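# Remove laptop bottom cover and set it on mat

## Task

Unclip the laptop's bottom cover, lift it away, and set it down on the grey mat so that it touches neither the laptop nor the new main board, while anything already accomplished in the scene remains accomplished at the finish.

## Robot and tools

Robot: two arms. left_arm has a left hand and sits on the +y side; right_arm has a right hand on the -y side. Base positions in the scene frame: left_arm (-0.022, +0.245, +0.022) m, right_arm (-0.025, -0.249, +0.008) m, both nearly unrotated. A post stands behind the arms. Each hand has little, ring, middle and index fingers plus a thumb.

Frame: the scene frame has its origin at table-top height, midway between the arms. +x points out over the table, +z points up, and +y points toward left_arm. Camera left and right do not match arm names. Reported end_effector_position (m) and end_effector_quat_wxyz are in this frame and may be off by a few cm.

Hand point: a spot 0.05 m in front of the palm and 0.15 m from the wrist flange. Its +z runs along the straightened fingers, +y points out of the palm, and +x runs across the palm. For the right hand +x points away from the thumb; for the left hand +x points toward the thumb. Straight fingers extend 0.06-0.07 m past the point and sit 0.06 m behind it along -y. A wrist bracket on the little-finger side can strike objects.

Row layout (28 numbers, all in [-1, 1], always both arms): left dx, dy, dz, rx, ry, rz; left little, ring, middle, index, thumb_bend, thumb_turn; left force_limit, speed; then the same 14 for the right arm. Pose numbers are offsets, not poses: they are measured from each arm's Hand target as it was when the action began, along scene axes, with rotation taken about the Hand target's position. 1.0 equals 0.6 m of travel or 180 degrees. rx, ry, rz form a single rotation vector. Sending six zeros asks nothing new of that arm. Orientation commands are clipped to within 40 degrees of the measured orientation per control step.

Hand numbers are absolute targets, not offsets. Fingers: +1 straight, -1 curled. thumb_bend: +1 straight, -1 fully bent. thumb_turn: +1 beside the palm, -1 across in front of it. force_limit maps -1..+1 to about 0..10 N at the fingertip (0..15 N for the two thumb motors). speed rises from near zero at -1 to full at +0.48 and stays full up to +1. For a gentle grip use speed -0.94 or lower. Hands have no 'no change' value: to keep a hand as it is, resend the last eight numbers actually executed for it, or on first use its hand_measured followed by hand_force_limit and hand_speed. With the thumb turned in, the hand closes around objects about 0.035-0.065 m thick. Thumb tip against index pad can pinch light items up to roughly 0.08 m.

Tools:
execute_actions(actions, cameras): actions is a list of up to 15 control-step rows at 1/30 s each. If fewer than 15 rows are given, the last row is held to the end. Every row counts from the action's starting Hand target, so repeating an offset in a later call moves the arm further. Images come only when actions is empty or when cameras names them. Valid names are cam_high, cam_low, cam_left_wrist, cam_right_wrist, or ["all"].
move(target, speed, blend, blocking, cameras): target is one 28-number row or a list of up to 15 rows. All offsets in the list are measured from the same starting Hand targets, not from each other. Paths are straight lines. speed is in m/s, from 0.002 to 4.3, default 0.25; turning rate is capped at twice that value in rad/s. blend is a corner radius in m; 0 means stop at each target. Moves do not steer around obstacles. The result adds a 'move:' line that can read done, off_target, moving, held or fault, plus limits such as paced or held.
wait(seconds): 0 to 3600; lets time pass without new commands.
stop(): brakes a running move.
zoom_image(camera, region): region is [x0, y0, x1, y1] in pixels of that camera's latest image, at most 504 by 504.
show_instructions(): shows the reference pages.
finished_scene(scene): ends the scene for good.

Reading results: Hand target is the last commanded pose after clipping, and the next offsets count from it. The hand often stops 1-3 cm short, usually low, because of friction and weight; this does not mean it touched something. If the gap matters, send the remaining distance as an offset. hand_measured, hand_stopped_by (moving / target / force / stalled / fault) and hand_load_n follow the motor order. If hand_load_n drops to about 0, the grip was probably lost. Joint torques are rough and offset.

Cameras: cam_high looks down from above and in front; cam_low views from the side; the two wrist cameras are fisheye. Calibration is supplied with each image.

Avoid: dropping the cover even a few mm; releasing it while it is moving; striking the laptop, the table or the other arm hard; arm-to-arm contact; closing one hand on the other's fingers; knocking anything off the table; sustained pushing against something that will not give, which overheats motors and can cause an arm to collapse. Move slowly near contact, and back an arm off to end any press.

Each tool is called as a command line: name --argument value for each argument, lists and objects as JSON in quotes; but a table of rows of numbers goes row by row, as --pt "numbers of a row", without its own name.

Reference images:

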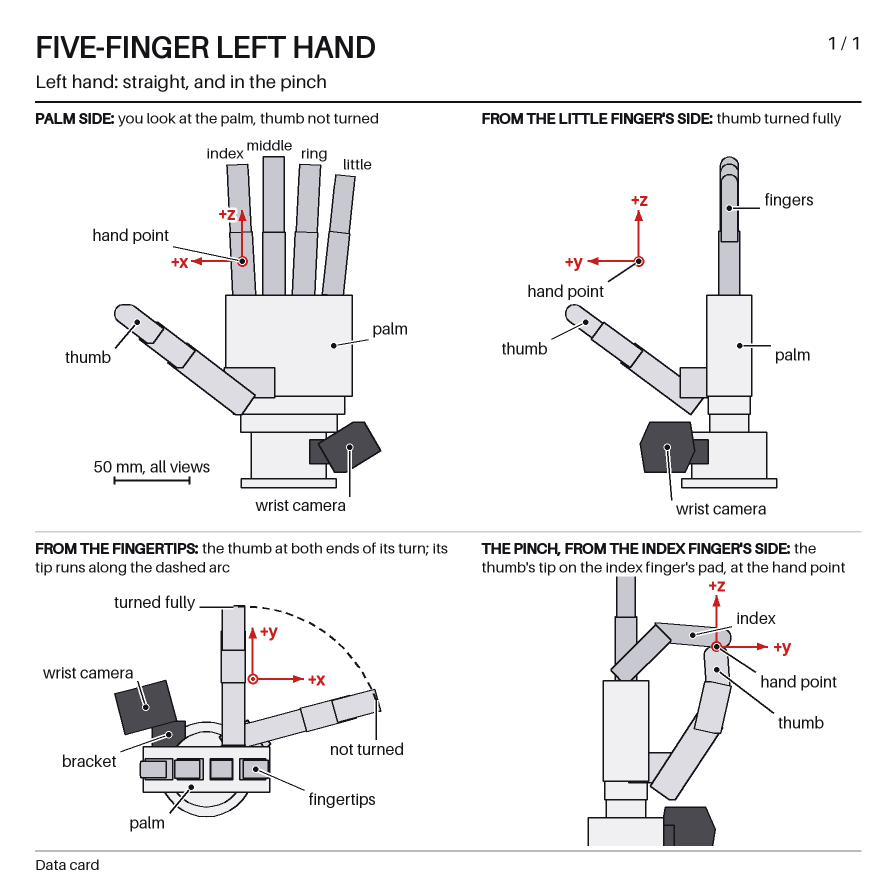

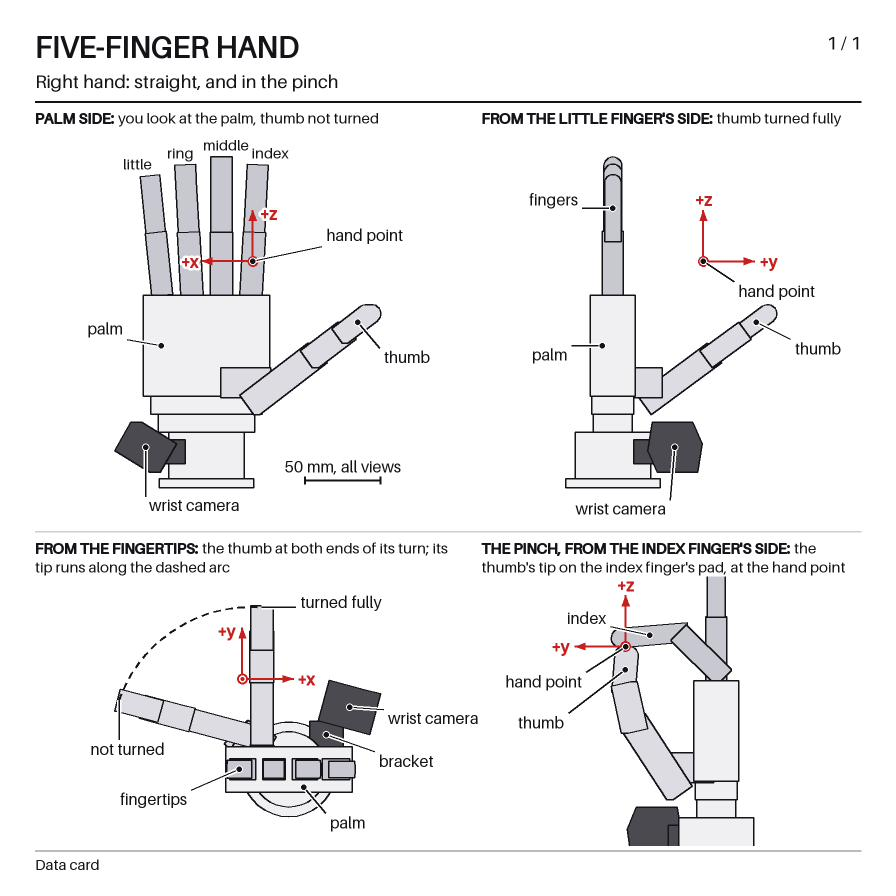

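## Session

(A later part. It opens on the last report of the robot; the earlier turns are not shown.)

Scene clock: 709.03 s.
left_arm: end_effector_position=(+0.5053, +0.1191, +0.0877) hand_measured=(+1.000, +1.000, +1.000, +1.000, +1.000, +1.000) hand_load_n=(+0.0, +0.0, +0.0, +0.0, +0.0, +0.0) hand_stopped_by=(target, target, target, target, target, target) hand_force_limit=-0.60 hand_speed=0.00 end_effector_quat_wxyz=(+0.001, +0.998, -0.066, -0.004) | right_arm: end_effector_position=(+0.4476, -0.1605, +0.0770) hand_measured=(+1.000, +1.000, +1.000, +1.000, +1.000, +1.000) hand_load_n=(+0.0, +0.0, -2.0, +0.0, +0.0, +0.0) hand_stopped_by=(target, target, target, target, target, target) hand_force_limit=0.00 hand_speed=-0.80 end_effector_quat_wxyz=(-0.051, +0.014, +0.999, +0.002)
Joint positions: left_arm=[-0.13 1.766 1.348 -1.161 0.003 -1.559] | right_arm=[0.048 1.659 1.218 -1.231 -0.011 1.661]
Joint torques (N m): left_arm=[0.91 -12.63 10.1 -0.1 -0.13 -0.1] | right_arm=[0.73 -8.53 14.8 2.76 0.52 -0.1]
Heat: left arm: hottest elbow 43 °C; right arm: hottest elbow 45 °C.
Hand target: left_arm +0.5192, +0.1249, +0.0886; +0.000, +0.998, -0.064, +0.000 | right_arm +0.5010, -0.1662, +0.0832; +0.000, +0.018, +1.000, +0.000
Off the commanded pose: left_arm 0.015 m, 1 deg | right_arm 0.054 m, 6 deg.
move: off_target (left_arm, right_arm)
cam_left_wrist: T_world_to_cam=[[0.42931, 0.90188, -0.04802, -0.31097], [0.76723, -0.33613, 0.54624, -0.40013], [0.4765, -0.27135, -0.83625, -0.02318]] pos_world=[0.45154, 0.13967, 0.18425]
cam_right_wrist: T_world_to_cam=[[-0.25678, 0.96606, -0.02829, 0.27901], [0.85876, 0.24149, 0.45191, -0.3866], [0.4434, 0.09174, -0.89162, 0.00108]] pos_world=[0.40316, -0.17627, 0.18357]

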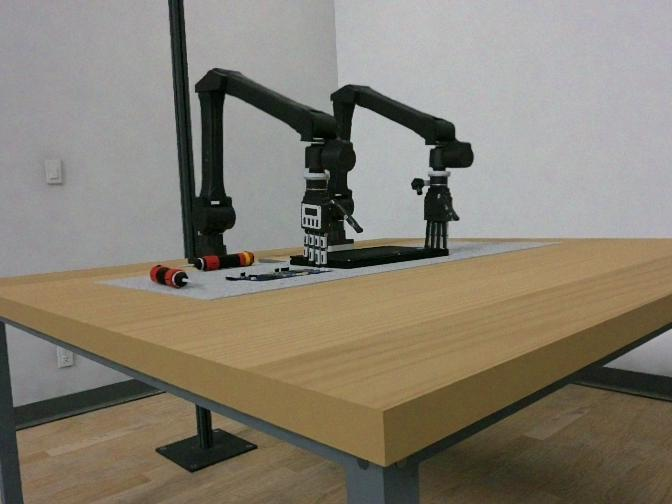

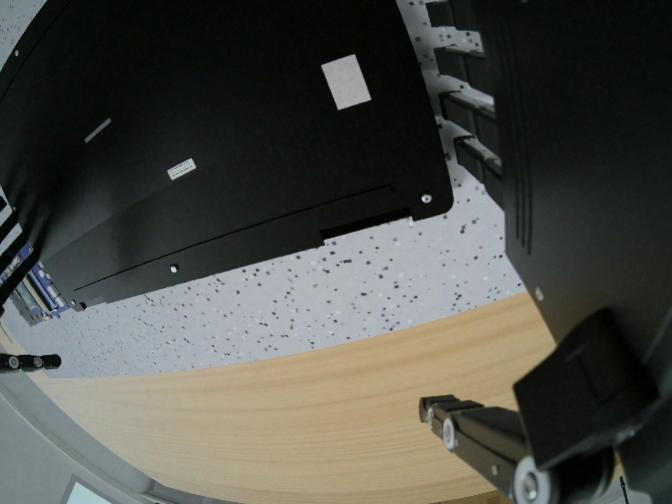

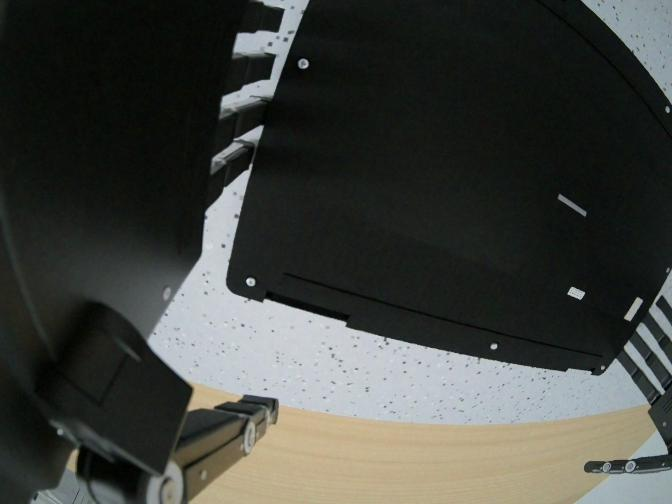

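move --pt "0.01 0.0 0.0 0 0 0 1 1 1 1 1 1 -0.6 0 -0.07 0 0.02 0 0 0 1 1 1 1 1 1 0 -0.8" --pt "0.01 0.0 -0.005 0 0 0 1 1 1 1 1 1 -0.6 0 0.0 0 0.02 0 0 0 1 1 1 1 1 1 0 -0.8" --pt "0.01 0.0 -0.005 0 0 0 1 1 1 1 1 1 -0.6 0 0.0 0 -0.005 0 0 0 1 1 1 1 1 1 0 -0.8" --speed '[0.06,0.05,0.03]' --cameras '["cam_low","cam_left_wrist","cam_right_wrist"]'

zoom_image --camera "cam_low" --region '[280, 210, 370, 275]'

zoom_image --camera "cam_low" --region '[370, 210, 460, 275]'

Scene clock: 717.63 s.
left_arm: end_effector_position=(+0.5123, +0.1182, +0.0875) hand_measured=(+1.000, +1.000, +1.000, +1.000, +1.000, +1.000) hand_load_n=(+0.0, -0.5, +0.0, +0.0, +0.0, +0.0) hand_stopped_by=(target, target, target, target, target, target) hand_force_limit=-0.60 hand_speed=0.00 end_effector_quat_wxyz=(+0.001, +0.998, -0.067, -0.002) | right_arm: end_effector_position=(+0.4838, -0.1629, +0.0800) hand_measured=(+1.000, +1.000, +1.000, +1.000, +1.000, +1.000) hand_load_n=(+0.0, +0.0, +0.0, -0.5, +0.0, +0.0) hand_stopped_by=(target, target, target, target, target, target) hand_force_limit=0.00 hand_speed=-0.80 end_effector_quat_wxyz=(-0.016, +0.016, +1.000, -0.001)
Joint positions: left_arm=[-0.13 1.78 1.367 -1.161 0.003 -1.557] | right_arm=[0.043 1.697 1.273 -1.179 -0.001 1.661]
Joint torques (N m): left_arm=[1.03 -12.45 9.87 -0.03 -0.12 -0.11] | right_arm=[1.2 -11.34 10.43 1.42 0.1 -0.1]
Heat: left arm: hottest elbow 42 °C; right arm: hottest elbow 44 °C.
Hand target: left_arm +0.5252, +0.1248, +0.0856; +0.000, +0.998, -0.064, +0.000 | right_arm +0.5011, -0.1662, +0.0803; +0.000, +0.018, +1.000, +0.000
Off the commanded pose: left_arm 0.015 m, 0 deg | right_arm 0.017 m, 2 deg.
move: off_target (left_arm, right_arm)
cam_left_wrist: T_world_to_cam=[[0.43091, 0.90119, -0.04652, -0.31398], [0.76401, -0.33692, 0.55024, -0.40427], [0.4802, -0.27265, -0.83371, -0.02891]] pos_world=[0.45805, 0.13887, 0.18374]
cam_right_wrist: T_world_to_cam=[[-0.24945, 0.96701, -0.05172, 0.28916], [0.82589, 0.24032, 0.51005, -0.40727], [0.50565, 0.08452, -0.85859, -0.04603]] pos_world=[0.43176, -0.17785, 0.18316]

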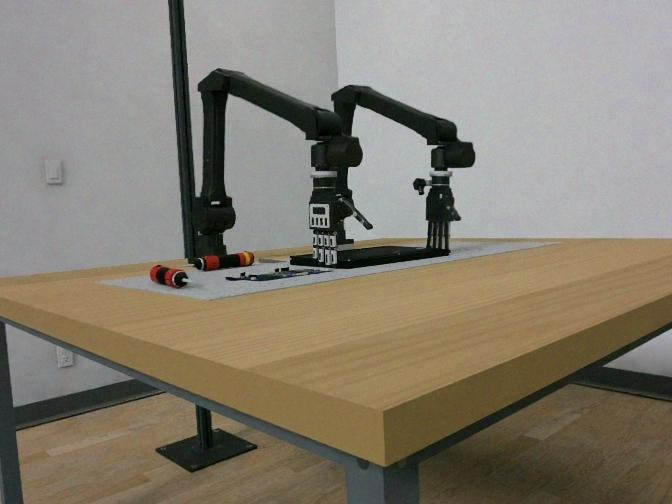

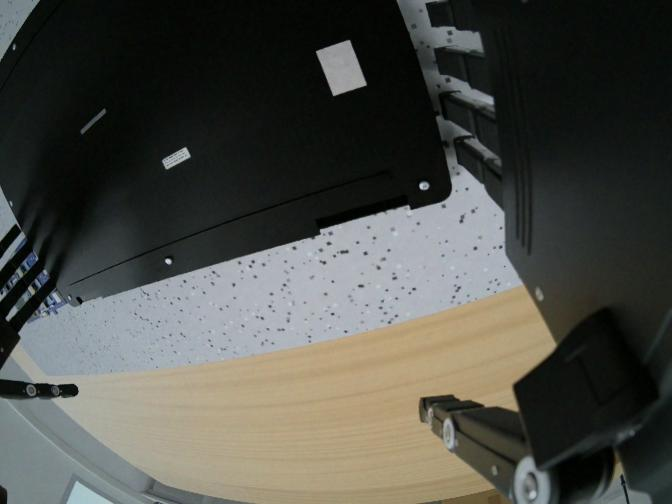

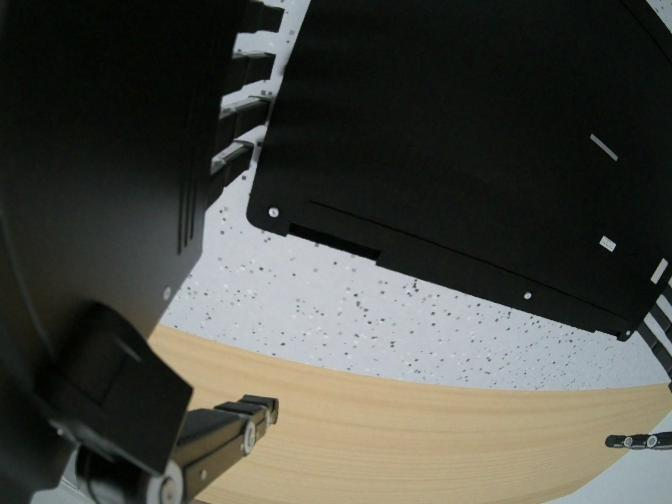

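Scaled by 5.600.

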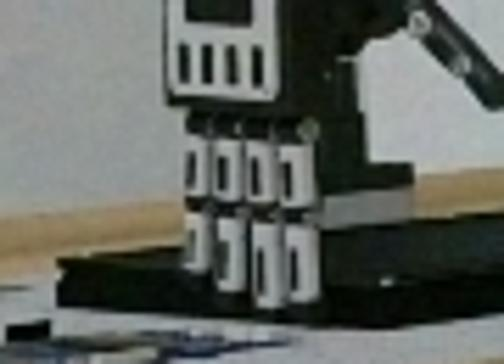

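Scaled by 5.600.

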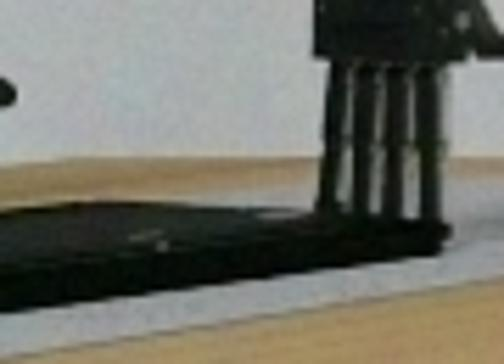

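move --pt "0.0 -0.02 0.005 0 0 0 1 1 1 1 1 1 -0.6 0 0.022 0.01 0.008 0 0 0 1 1 1 1 1 1 0 -0.8" --pt "0 -0.133 0.005 0 0 0 1 1 1 1 1 1 -0.6 0 0.022 0.129 0.005 0 0 0 1 1 1 1 1 1 0 -0.8" --speed 0.05 --blend '[0.005, 0]' --cameras '["cam_low","cam_left_wrist","cam_right_wrist"]'

zoom_image --camera "cam_right_wrist" --region '[200, 0, 360, 300]'

zoom_image --camera "cam_left_wrist" --region '[340, 0, 500, 300]'

Scene clock: 727.40 s.
left_arm: end_effector_position=(+0.5189, +0.1003, +0.0867) hand_measured=(+1.000, +1.000, +1.000, +1.000, +1.000, +1.000) hand_load_n=(+0.0, +0.5, +0.5, +0.0, +0.0, +0.0) hand_stopped_by=(target, target, target, target, target, target) hand_force_limit=-0.60 hand_speed=0.00 end_effector_quat_wxyz=(-0.028, +0.999, -0.039, -0.004) | right_arm: end_effector_position=(+0.4893, -0.1448, +0.0752) hand_measured=(+1.000, +1.000, +1.000, +1.000, +1.000, +1.000) hand_load_n=(+0.0, +0.5, +0.0, +0.0, +0.0, +0.0) hand_stopped_by=(target, target, target, target, target, target) hand_force_limit=0.00 hand_speed=-0.80 end_effector_quat_wxyz=(-0.022, +0.038, +0.998, -0.038)
Joint positions: left_arm=[-0.188 1.799 1.401 -1.188 -0.055 -1.672] | right_arm=[0.111 1.723 1.307 -1.21 0.067 1.775]
Joint torques (N m): left_arm=[-5.13 -12.34 10.76 0.09 2.43 -0.41] | right_arm=[8.47 -10.34 13.35 1.37 -2.75 0.18]
Heat: left arm: hottest elbow 42 °C; right arm: hottest elbow 43 °C.
Hand target: left_arm +0.5250, +0.0449, +0.0886; +0.000, +0.998, -0.064, +0.000 | right_arm +0.5143, -0.0888, +0.0835; +0.000, +0.018, +1.000, +0.000
Off the commanded pose: left_arm 0.056 m, 4 deg | right_arm 0.062 m, 5 deg.
move: off_target (left_arm, right_arm)
cam_left_wrist: T_world_to_cam=[[0.3795, 0.92515, 0.00837, -0.28124], [0.78261, -0.32583, 0.53044, -0.42399], [0.49346, -0.19475, -0.84768, -0.0511]] pos_world=[0.46376, 0.11209, 0.18393]
cam_right_wrist: T_world_to_cam=[[-0.20913, 0.97038, -0.12094, 0.25873], [0.84268, 0.24159, 0.48118, -0.41958], [0.49614, -0.00129, -0.86824, -0.06153]] pos_world=[0.43821, -0.14978, 0.17976]

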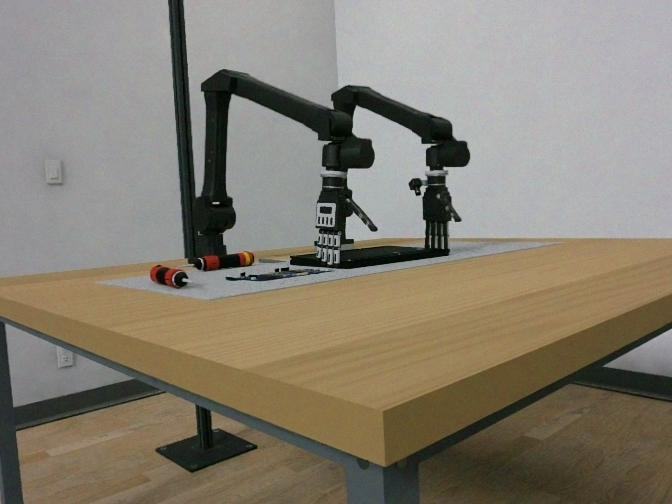

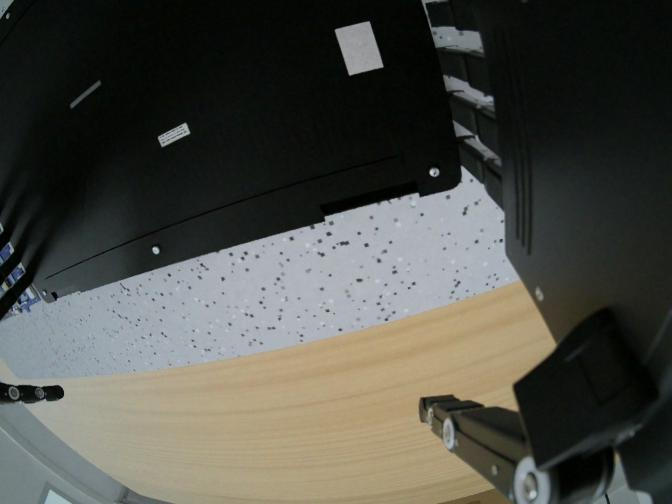

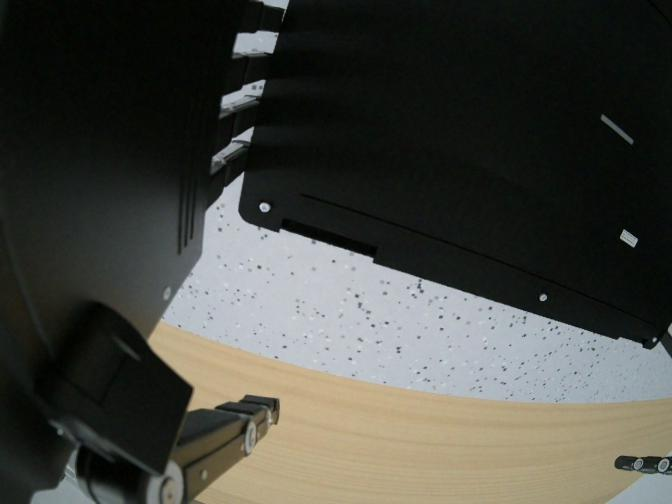

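Scaled by 1.680 from the camera's image (finer frame: 960x720).

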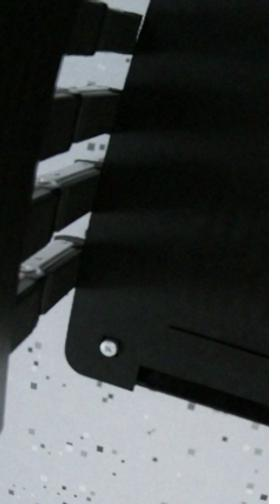

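Scaled by 1.680 from the camera's image (finer frame: 960x720).

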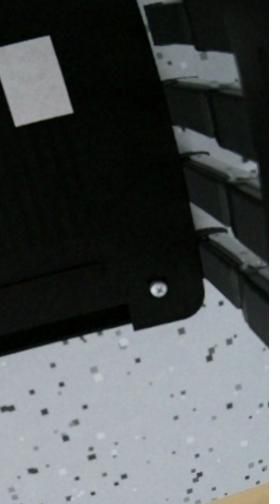

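move --target '[0.00,-0.005,0.05,0,0,0, 1,1,1,1,1,1,-0.6,0, 0.0,0.005,0.06,0,0,0, 1,1,1,1,1,1,0,-0.8]' --speed 0.03 --cameras '["cam_right_wrist","cam_left_wrist","cam_low"]'

zoom_image --camera "cam_low" --region '[280, 210, 370, 275]'

zoom_image --camera "cam_low" --region '[370, 210, 460, 275]'

Scene clock: 734.83 s.
left_arm: end_effector_position=(+0.5213, +0.1017, +0.1005) hand_measured=(+1.000, +1.000, +1.000, +1.000, +1.000, +1.000) hand_load_n=(+0.0, +0.5, +0.0, +0.0, +0.0, +0.0) hand_stopped_by=(target, target, target, target, target, target) hand_force_limit=-0.60 hand_speed=0.00 end_effector_quat_wxyz=(-0.035, +0.999, -0.039, -0.013) | right_arm: end_effector_position=(+0.4910, -0.1423, +0.0867) hand_measured=(+1.000, +1.000, +1.000, +1.000, +1.000, +1.000) hand_load_n=(+0.0, +0.5, +0.5, +0.0, +0.0, -0.5) hand_stopped_by=(target, target, target, target, target, target) hand_force_limit=0.00 hand_speed=-0.80 end_effector_quat_wxyz=(-0.035, +0.040, +0.998, -0.039)
Joint positions: left_arm=[-0.188 1.803 1.449 -1.252 -0.065 -1.674] | right_arm=[0.116 1.733 1.355 -1.276 0.066 1.785]
Joint torques (N m): left_arm=[-5.54 -14.86 10.88 -0.28 2.91 -0.44] | right_arm=[8.41 -13.63 14.2 0.64 -2.74 0.12]
Heat: left arm: hottest elbow 42 °C; right arm: hottest elbow 44 °C.
Hand target: left_arm +0.5251, +0.0421, +0.1186; +0.000, +0.998, -0.064, +0.000 | right_arm +0.5143, -0.0858, +0.1195; +0.000, +0.018, +1.000, +0.000
Off the commanded pose: left_arm 0.063 m, 5 deg | right_arm 0.069 m, 7 deg.
move: off_target (left_arm, right_arm)
cam_left_wrist: T_world_to_cam=[[0.37883, 0.92536, 0.01396, -0.2838], [0.7923, -0.33207, 0.51185, -0.43527], [0.47828, -0.18285, -0.85896, -0.03248]] pos_world=[0.46791, 0.11213, 0.19885]
cam_right_wrist: T_world_to_cam=[[-0.20718, 0.97118, -0.11784, 0.25688], [0.85684, 0.23826, 0.45724, -0.43256], [0.47214, -0.00624, -0.8815, -0.0401]] pos_world=[0.44278, -0.14667, 0.1927]
Images, in order (width x height): cam_low 672x504, cam_left_wrist 672x504, cam_right_wrist 672x504.

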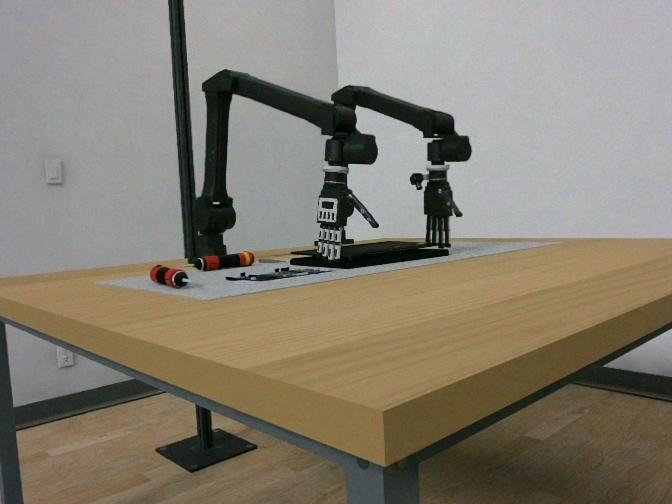

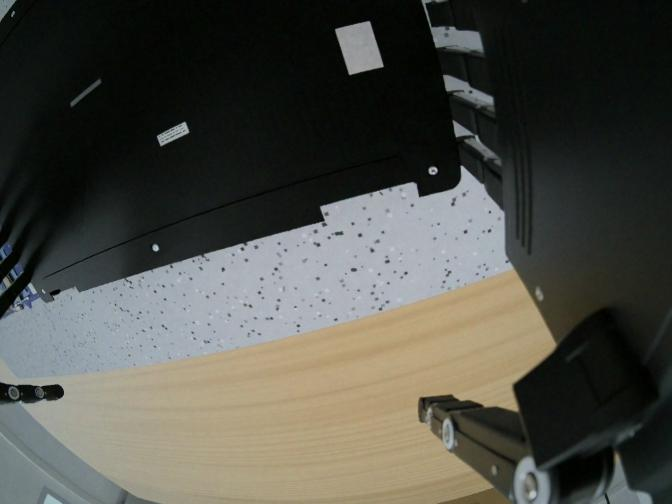

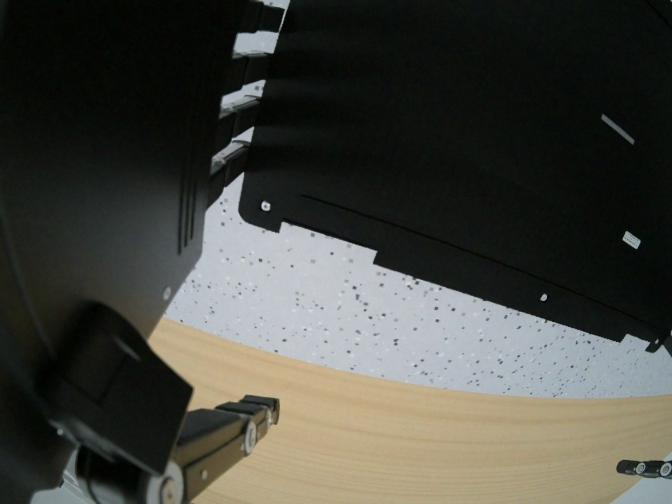

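Scaled by 5.600.

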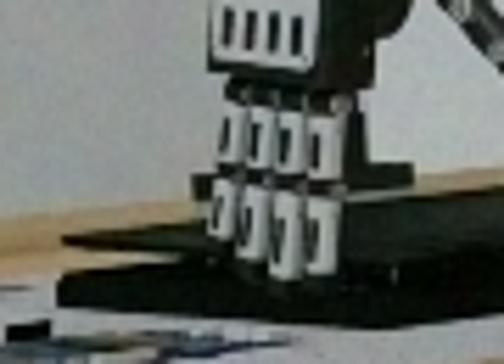

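Scaled by 5.600.

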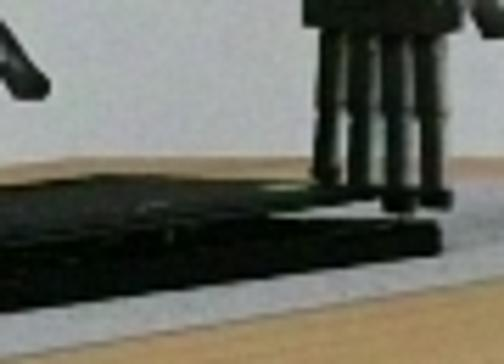

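move --target '[0.00,-0.008,0.06,0,0,0, 1,1,1,1,1,1,-0.6,0, 0.0,0.008,0.064,0,0,0, 1,1,1,1,1,1,0,-0.8]' --speed 0.03 --cameras '["cam_right_wrist","cam_left_wrist","cam_low","cam_high"]'

zoom_image --camera "cam_low" --region '[280, 210, 370, 275]'

zoom_image --camera "cam_low" --region '[370, 210, 460, 275]'

Scene clock: 742.43 s.
left_arm: end_effector_position=(+0.5222, +0.1024, +0.1224) hand_measured=(+1.000, +1.000, +1.000, +1.000, +1.000, +1.000) hand_load_n=(+0.0, +0.0, +0.0, +0.0, +0.0, +0.0) hand_stopped_by=(target, target, target, target, target, target) hand_force_limit=-0.60 hand_speed=0.00 end_effector_quat_wxyz=(-0.039, +0.998, -0.038, -0.025) | right_arm: end_effector_position=(+0.4922, -0.1404, +0.1111) hand_measured=(+1.000, +1.000, +1.000, +1.000, +1.000, +1.000) hand_load_n=(+0.0, +0.5, +0.0, +0.0, +0.0, +0.0) hand_stopped_by=(target, target, target, target, target, target) hand_force_limit=0.00 hand_speed=-0.80 end_effector_quat_wxyz=(-0.049, +0.040, +0.997, -0.042)
Joint positions: left_arm=[-0.188 1.803 1.511 -1.34 -0.069 -1.676] | right_arm=[0.119 1.733 1.424 -1.372 0.066 1.789]
Joint torques (N m): left_arm=[-5.83 -16.85 11.12 -0.31 3.15 -0.49] | right_arm=[9 -15.44 14.46 0.58 -2.84 0.14]
Heat: left arm: hottest elbow 41 °C; right arm: hottest elbow 45 °C.
Hand target: left_arm +0.5251, +0.0373, +0.1545; +0.000, +0.998, -0.064, +0.000 | right_arm +0.5142, -0.0810, +0.1577; +0.000, +0.018, +1.000, +0.000
Off the commanded pose: left_arm 0.073 m, 6 deg | right_arm 0.079 m, 8 deg.
move: off_target (left_arm, right_arm)
cam_left_wrist: T_world_to_cam=[[0.37691, 0.92617, 0.01258, -0.28397], [0.80525, -0.33435, 0.48968, -0.45073], [0.45773, -0.17443, -0.87181, -0.00253]] pos_world=[0.47114, 0.11185, 0.22207]
cam_right_wrist: T_world_to_cam=[[-0.21003, 0.97068, -0.11689, 0.25948], [0.86882, 0.24013, 0.433, -0.44803], [0.44838, -0.01061, -0.89378, -0.00671]] pos_world=[0.44676, -0.14435, 0.21834]

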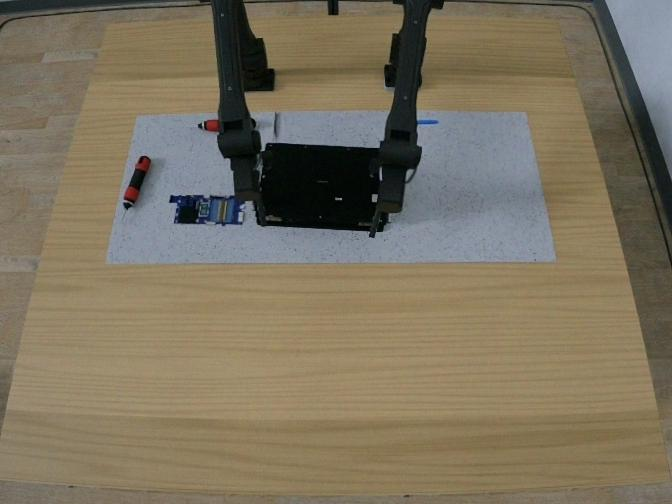

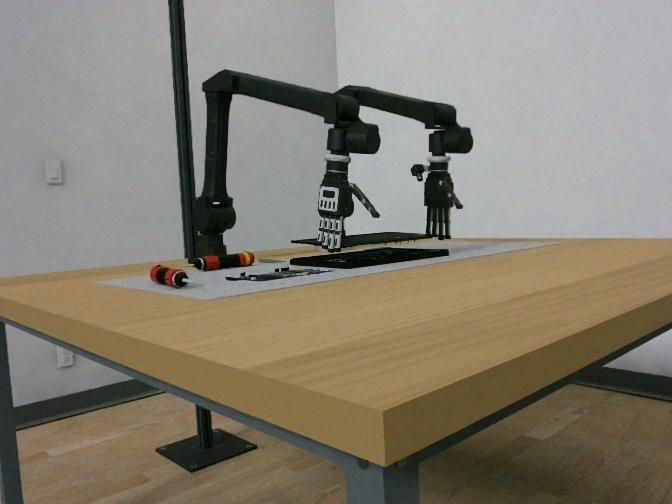

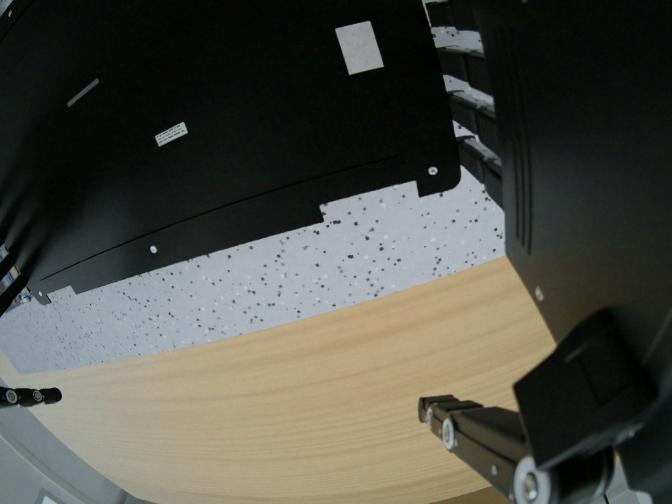

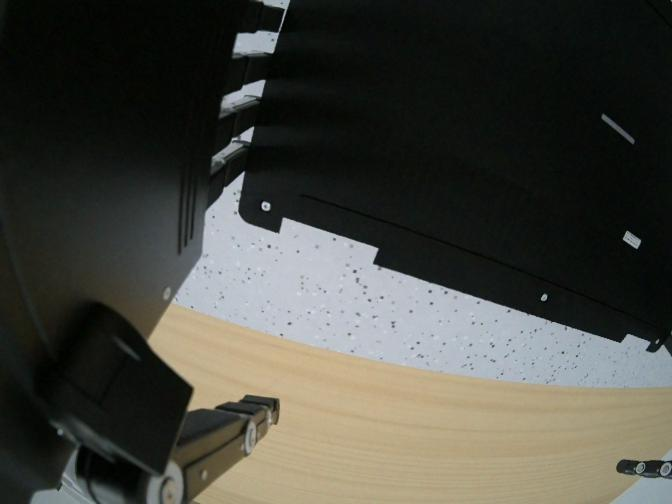

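Scaled by 5.600.

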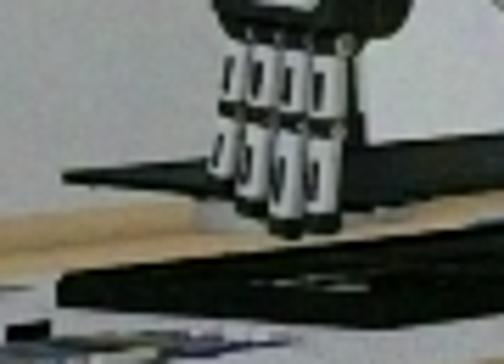

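Scaled by 5.600.

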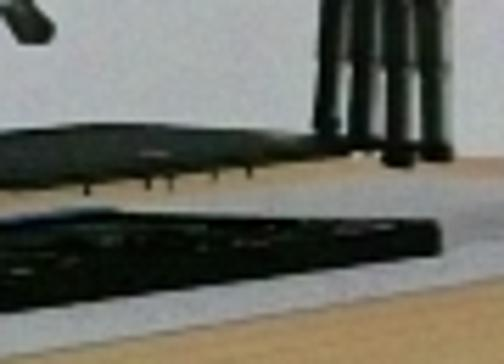

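move --pt "0 -0.003 0.035 0 0 0 1 1 1 1 1 1 -0.6 0 0 0.003 0.035 0 0 0 1 1 1 1 1 1 0 -0.8" --pt "-0.0525 0.267 0.035 0 0 0.0537 1 1 1 1 1 1 -0.6 0 -0.019 0.273 0.035 0 0 0.0537 1 1 1 1 1 1 0 -0.8" --speed '[0.04,0.05]' --blend '[0.01,0]' --cameras '["all"]'

zoom_image --camera "cam_low" --region '[280, 190, 500, 280]'

zoom_image --camera "cam_high" --region '[240, 110, 480, 250]'

Scene clock: 845.97 s.
left_arm: end_effector_position=(+0.4916, +0.2452, +0.1647) hand_measured=(+1.000, +1.000, +1.000, +1.000, +1.000, +1.000) hand_load_n=(+0.0, +0.5, +0.0, +0.0, +0.0, +0.0) hand_stopped_by=(target, target, target, target, target, target) hand_force_limit=-0.60 hand_speed=0.00 end_effector_quat_wxyz=(-0.043, +0.998, +0.040, -0.013) | right_arm: end_effector_position=(+0.4979, +0.0039, +0.1446) hand_measured=(+1.000, +1.000, +1.000, +1.000, +1.000, +1.000) hand_load_n=(+0.0, +0.5, +0.0, +0.0, +0.0, +0.0) hand_stopped_by=(target, target, target, target, target, target) hand_force_limit=0.00 hand_speed=-0.80 end_effector_quat_wxyz=(-0.032, -0.036, +0.997, -0.054)
Joint positions: left_arm=[0.076 1.64 1.408 -1.361 -0.087 -1.567] | right_arm=[0.383 1.824 1.643 -1.488 0.079 1.9]
Joint torques (N m): left_arm=[-4.01 -14.39 7.3 0.24 3.79 -0.35] | right_arm=[10.05 -14.27 15.94 0.79 -3.33 0.15]
Heat: left arm: hottest wrist yaw 54 °C; right arm: hottest wrist yaw 51 °C.
Hand target: left_arm +0.4937, +0.1973, +0.1755; +0.000, +1.000, +0.020, +0.000 | right_arm +0.5029, +0.0828, +0.1788; +0.000, -0.067, +0.998, +0.000
Off the commanded pose: left_arm 0.049 m, 6 deg | right_arm 0.086 m, 8 deg.
move: off_target (left_arm, right_arm)
cam_left_wrist: T_world_to_cam=[[0.2295, 0.97272, 0.03367, -0.34765], [0.83209, -0.21403, 0.51168, -0.4455], [0.50494, -0.08942, -0.85851, 0.027]] pos_world=[0.43684, 0.24524, 0.26284]
cam_right_wrist: T_world_to_cam=[[-0.35369, 0.9246, -0.14152, 0.19986], [0.80937, 0.37836, 0.44917, -0.47553], [0.46885, 0.04432, -0.88216, 0.0101]] pos_world=[0.45083, -0.00532, 0.25079]

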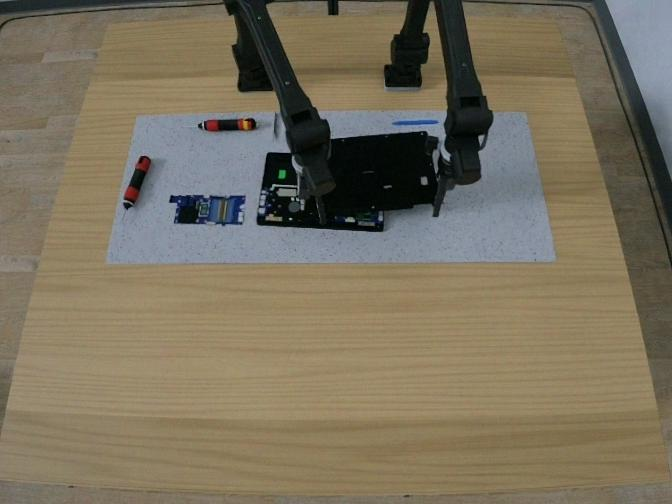

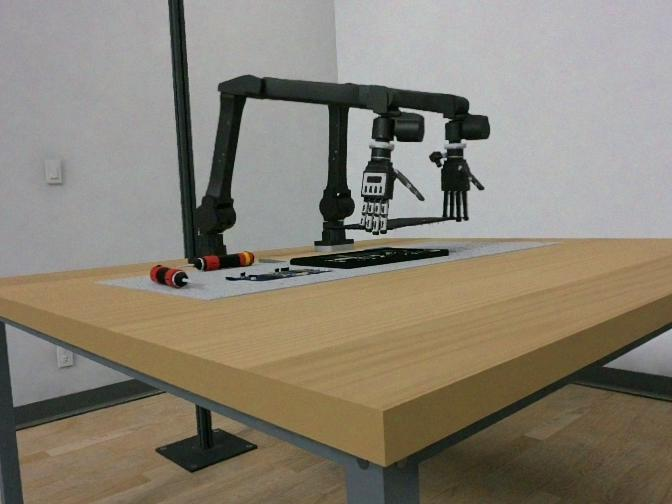

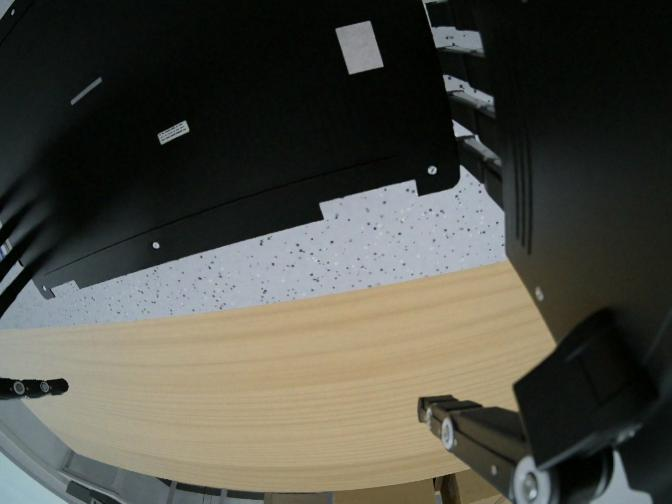

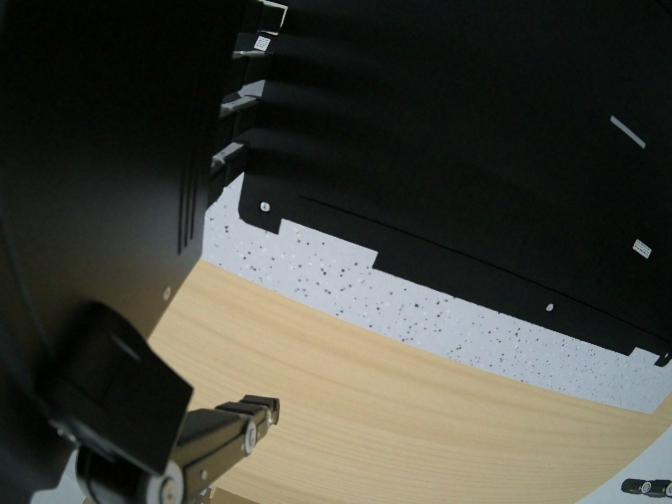

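Scaled by 2.291.

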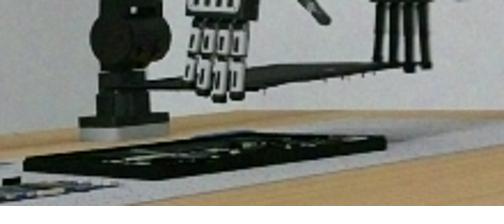

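Scaled by 2.100.

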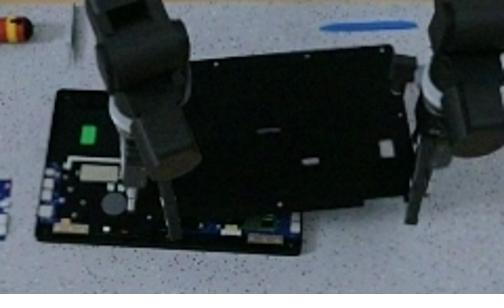

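move --target '[-0.059,0.274,0.0,0,0,0.0543, 1,1,1,1,1,1,-0.6,0, -0.025,0.28,0.0,0,0,0.0543, 1,1,1,1,1,1,0,-0.8]' --speed 0.05 --cameras '["all"]'

zoom_image --camera "cam_low" --region '[320, 170, 560, 280]'

zoom_image --camera "cam_high" --region '[240, 100, 560, 280]'

Scene clock: 852.17 s.
left_arm: end_effector_position=(+0.4521, +0.3970, +0.1693) hand_measured=(+1.000, +1.000, +1.000, +1.000, +1.000, +1.000) hand_load_n=(+0.0, +0.5, +0.0, +0.0, +0.0, +0.0) hand_stopped_by=(target, target, target, target, target, target) hand_force_limit=-0.60 hand_speed=0.00 end_effector_quat_wxyz=(-0.041, +0.991, +0.127, -0.009) | right_arm: end_effector_position=(+0.5054, +0.1600, +0.1426) hand_measured=(+1.000, +1.000, +1.000, +1.000, +1.000, +1.000) hand_load_n=(+0.0, +0.0, +0.0, +0.0, +0.0, +0.0) hand_stopped_by=(target, target, target, target, target, target) hand_force_limit=0.00 hand_speed=-0.80 end_effector_quat_wxyz=(-0.029, -0.120, +0.991, -0.055)
Joint positions: left_arm=[0.398 1.6 1.37 -1.334 -0.084 -1.42] | right_arm=[0.596 2.078 2.027 -1.623 0.069 1.944]
Joint velocities: left_arm=[0.103 0.015 -0.012 0.007 -0.037 0.11] | right_arm=[0.044 0.112 0.154 -0.071 -0.037 -0.051]
Joint torques (N m): left_arm=[-3.49 -13.33 7.16 -0.46 3.59 -0.16] | right_arm=[10.87 -17.55 16.16 1.29 -2.96 0.23]
Heat: left arm: hottest wrist yaw 55 °C; right arm: hottest wrist yaw 53 °C.
Hand target: left_arm +0.4588, +0.3590, +0.1756; +0.001, +0.995, +0.104, +0.000 (not the last commanded pose) | right_arm +0.4881, +0.2479, +0.1786; +0.000, -0.150, +0.989, +0.000 (not the last commanded pose)
Off the commanded pose: left_arm 0.036 m, 5 deg | right_arm 0.099 m, 8 deg.
move: unfinished (the simulator was too slow to fit another step into this call; the move has ended)
cam_left_wrist: T_world_to_cam=[[0.05624, 0.99779, 0.03532, -0.41823], [0.84825, -0.06641, 0.52542, -0.45059], [0.52661, 0.00041, -0.85011, 0.01765]] pos_world=[0.39644, 0.38737, 0.26653]
cam_right_wrist: T_world_to_cam=[[-0.50494, 0.85246, -0.13545, 0.14493], [0.73634, 0.5073, 0.44772, -0.52325], [0.45038, 0.12633, -0.88385, -0.00566]] pos_world=[0.46102, 0.14262, 0.2489]

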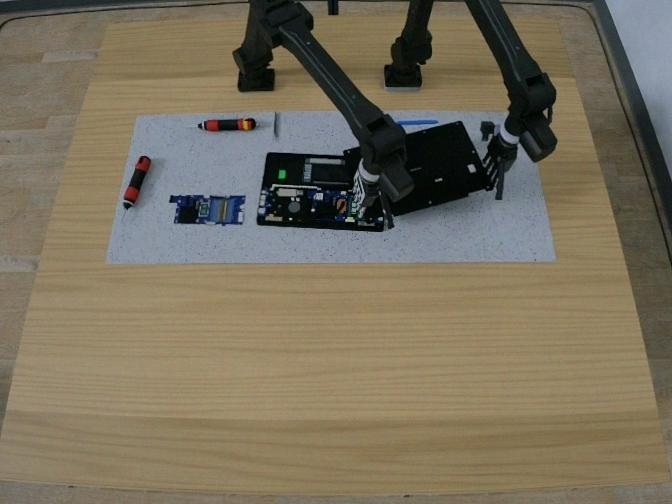

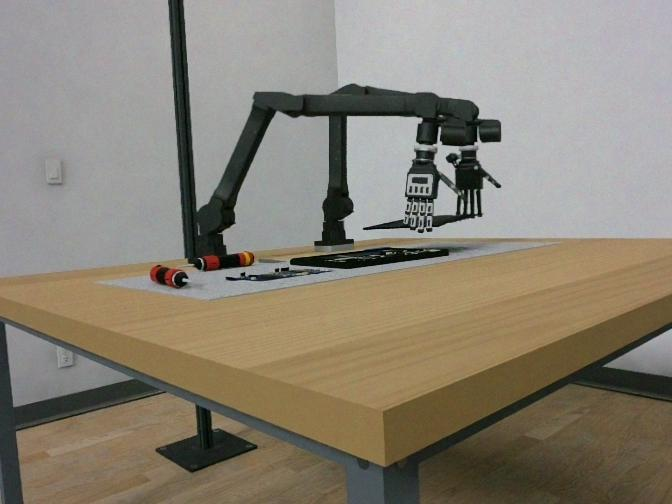

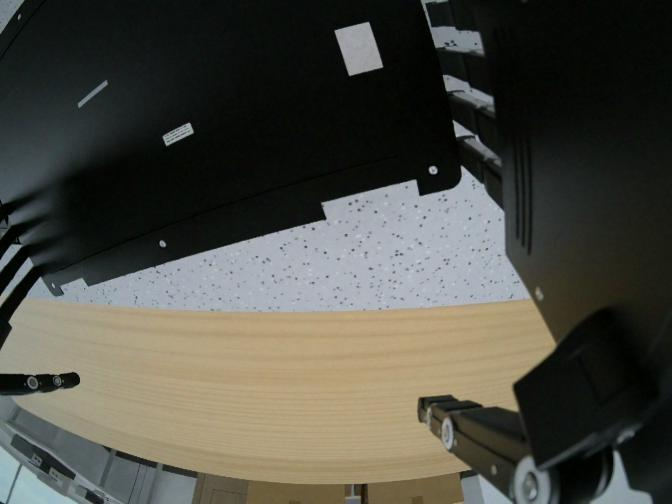

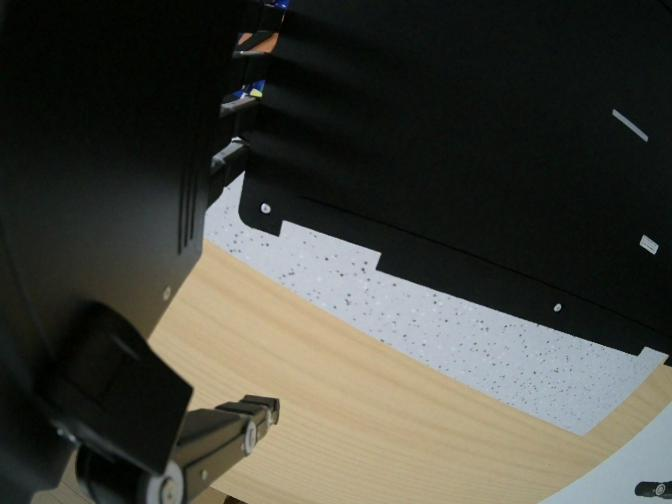

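Scaled by 2.100.

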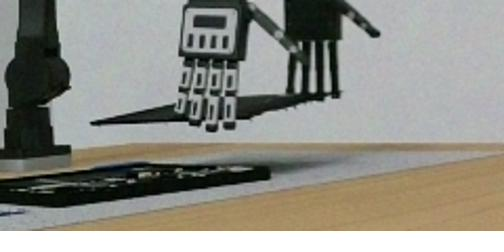

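Scaled by 1.575.

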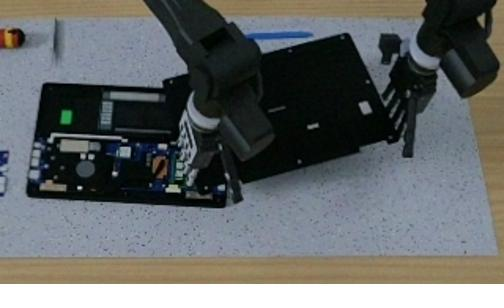

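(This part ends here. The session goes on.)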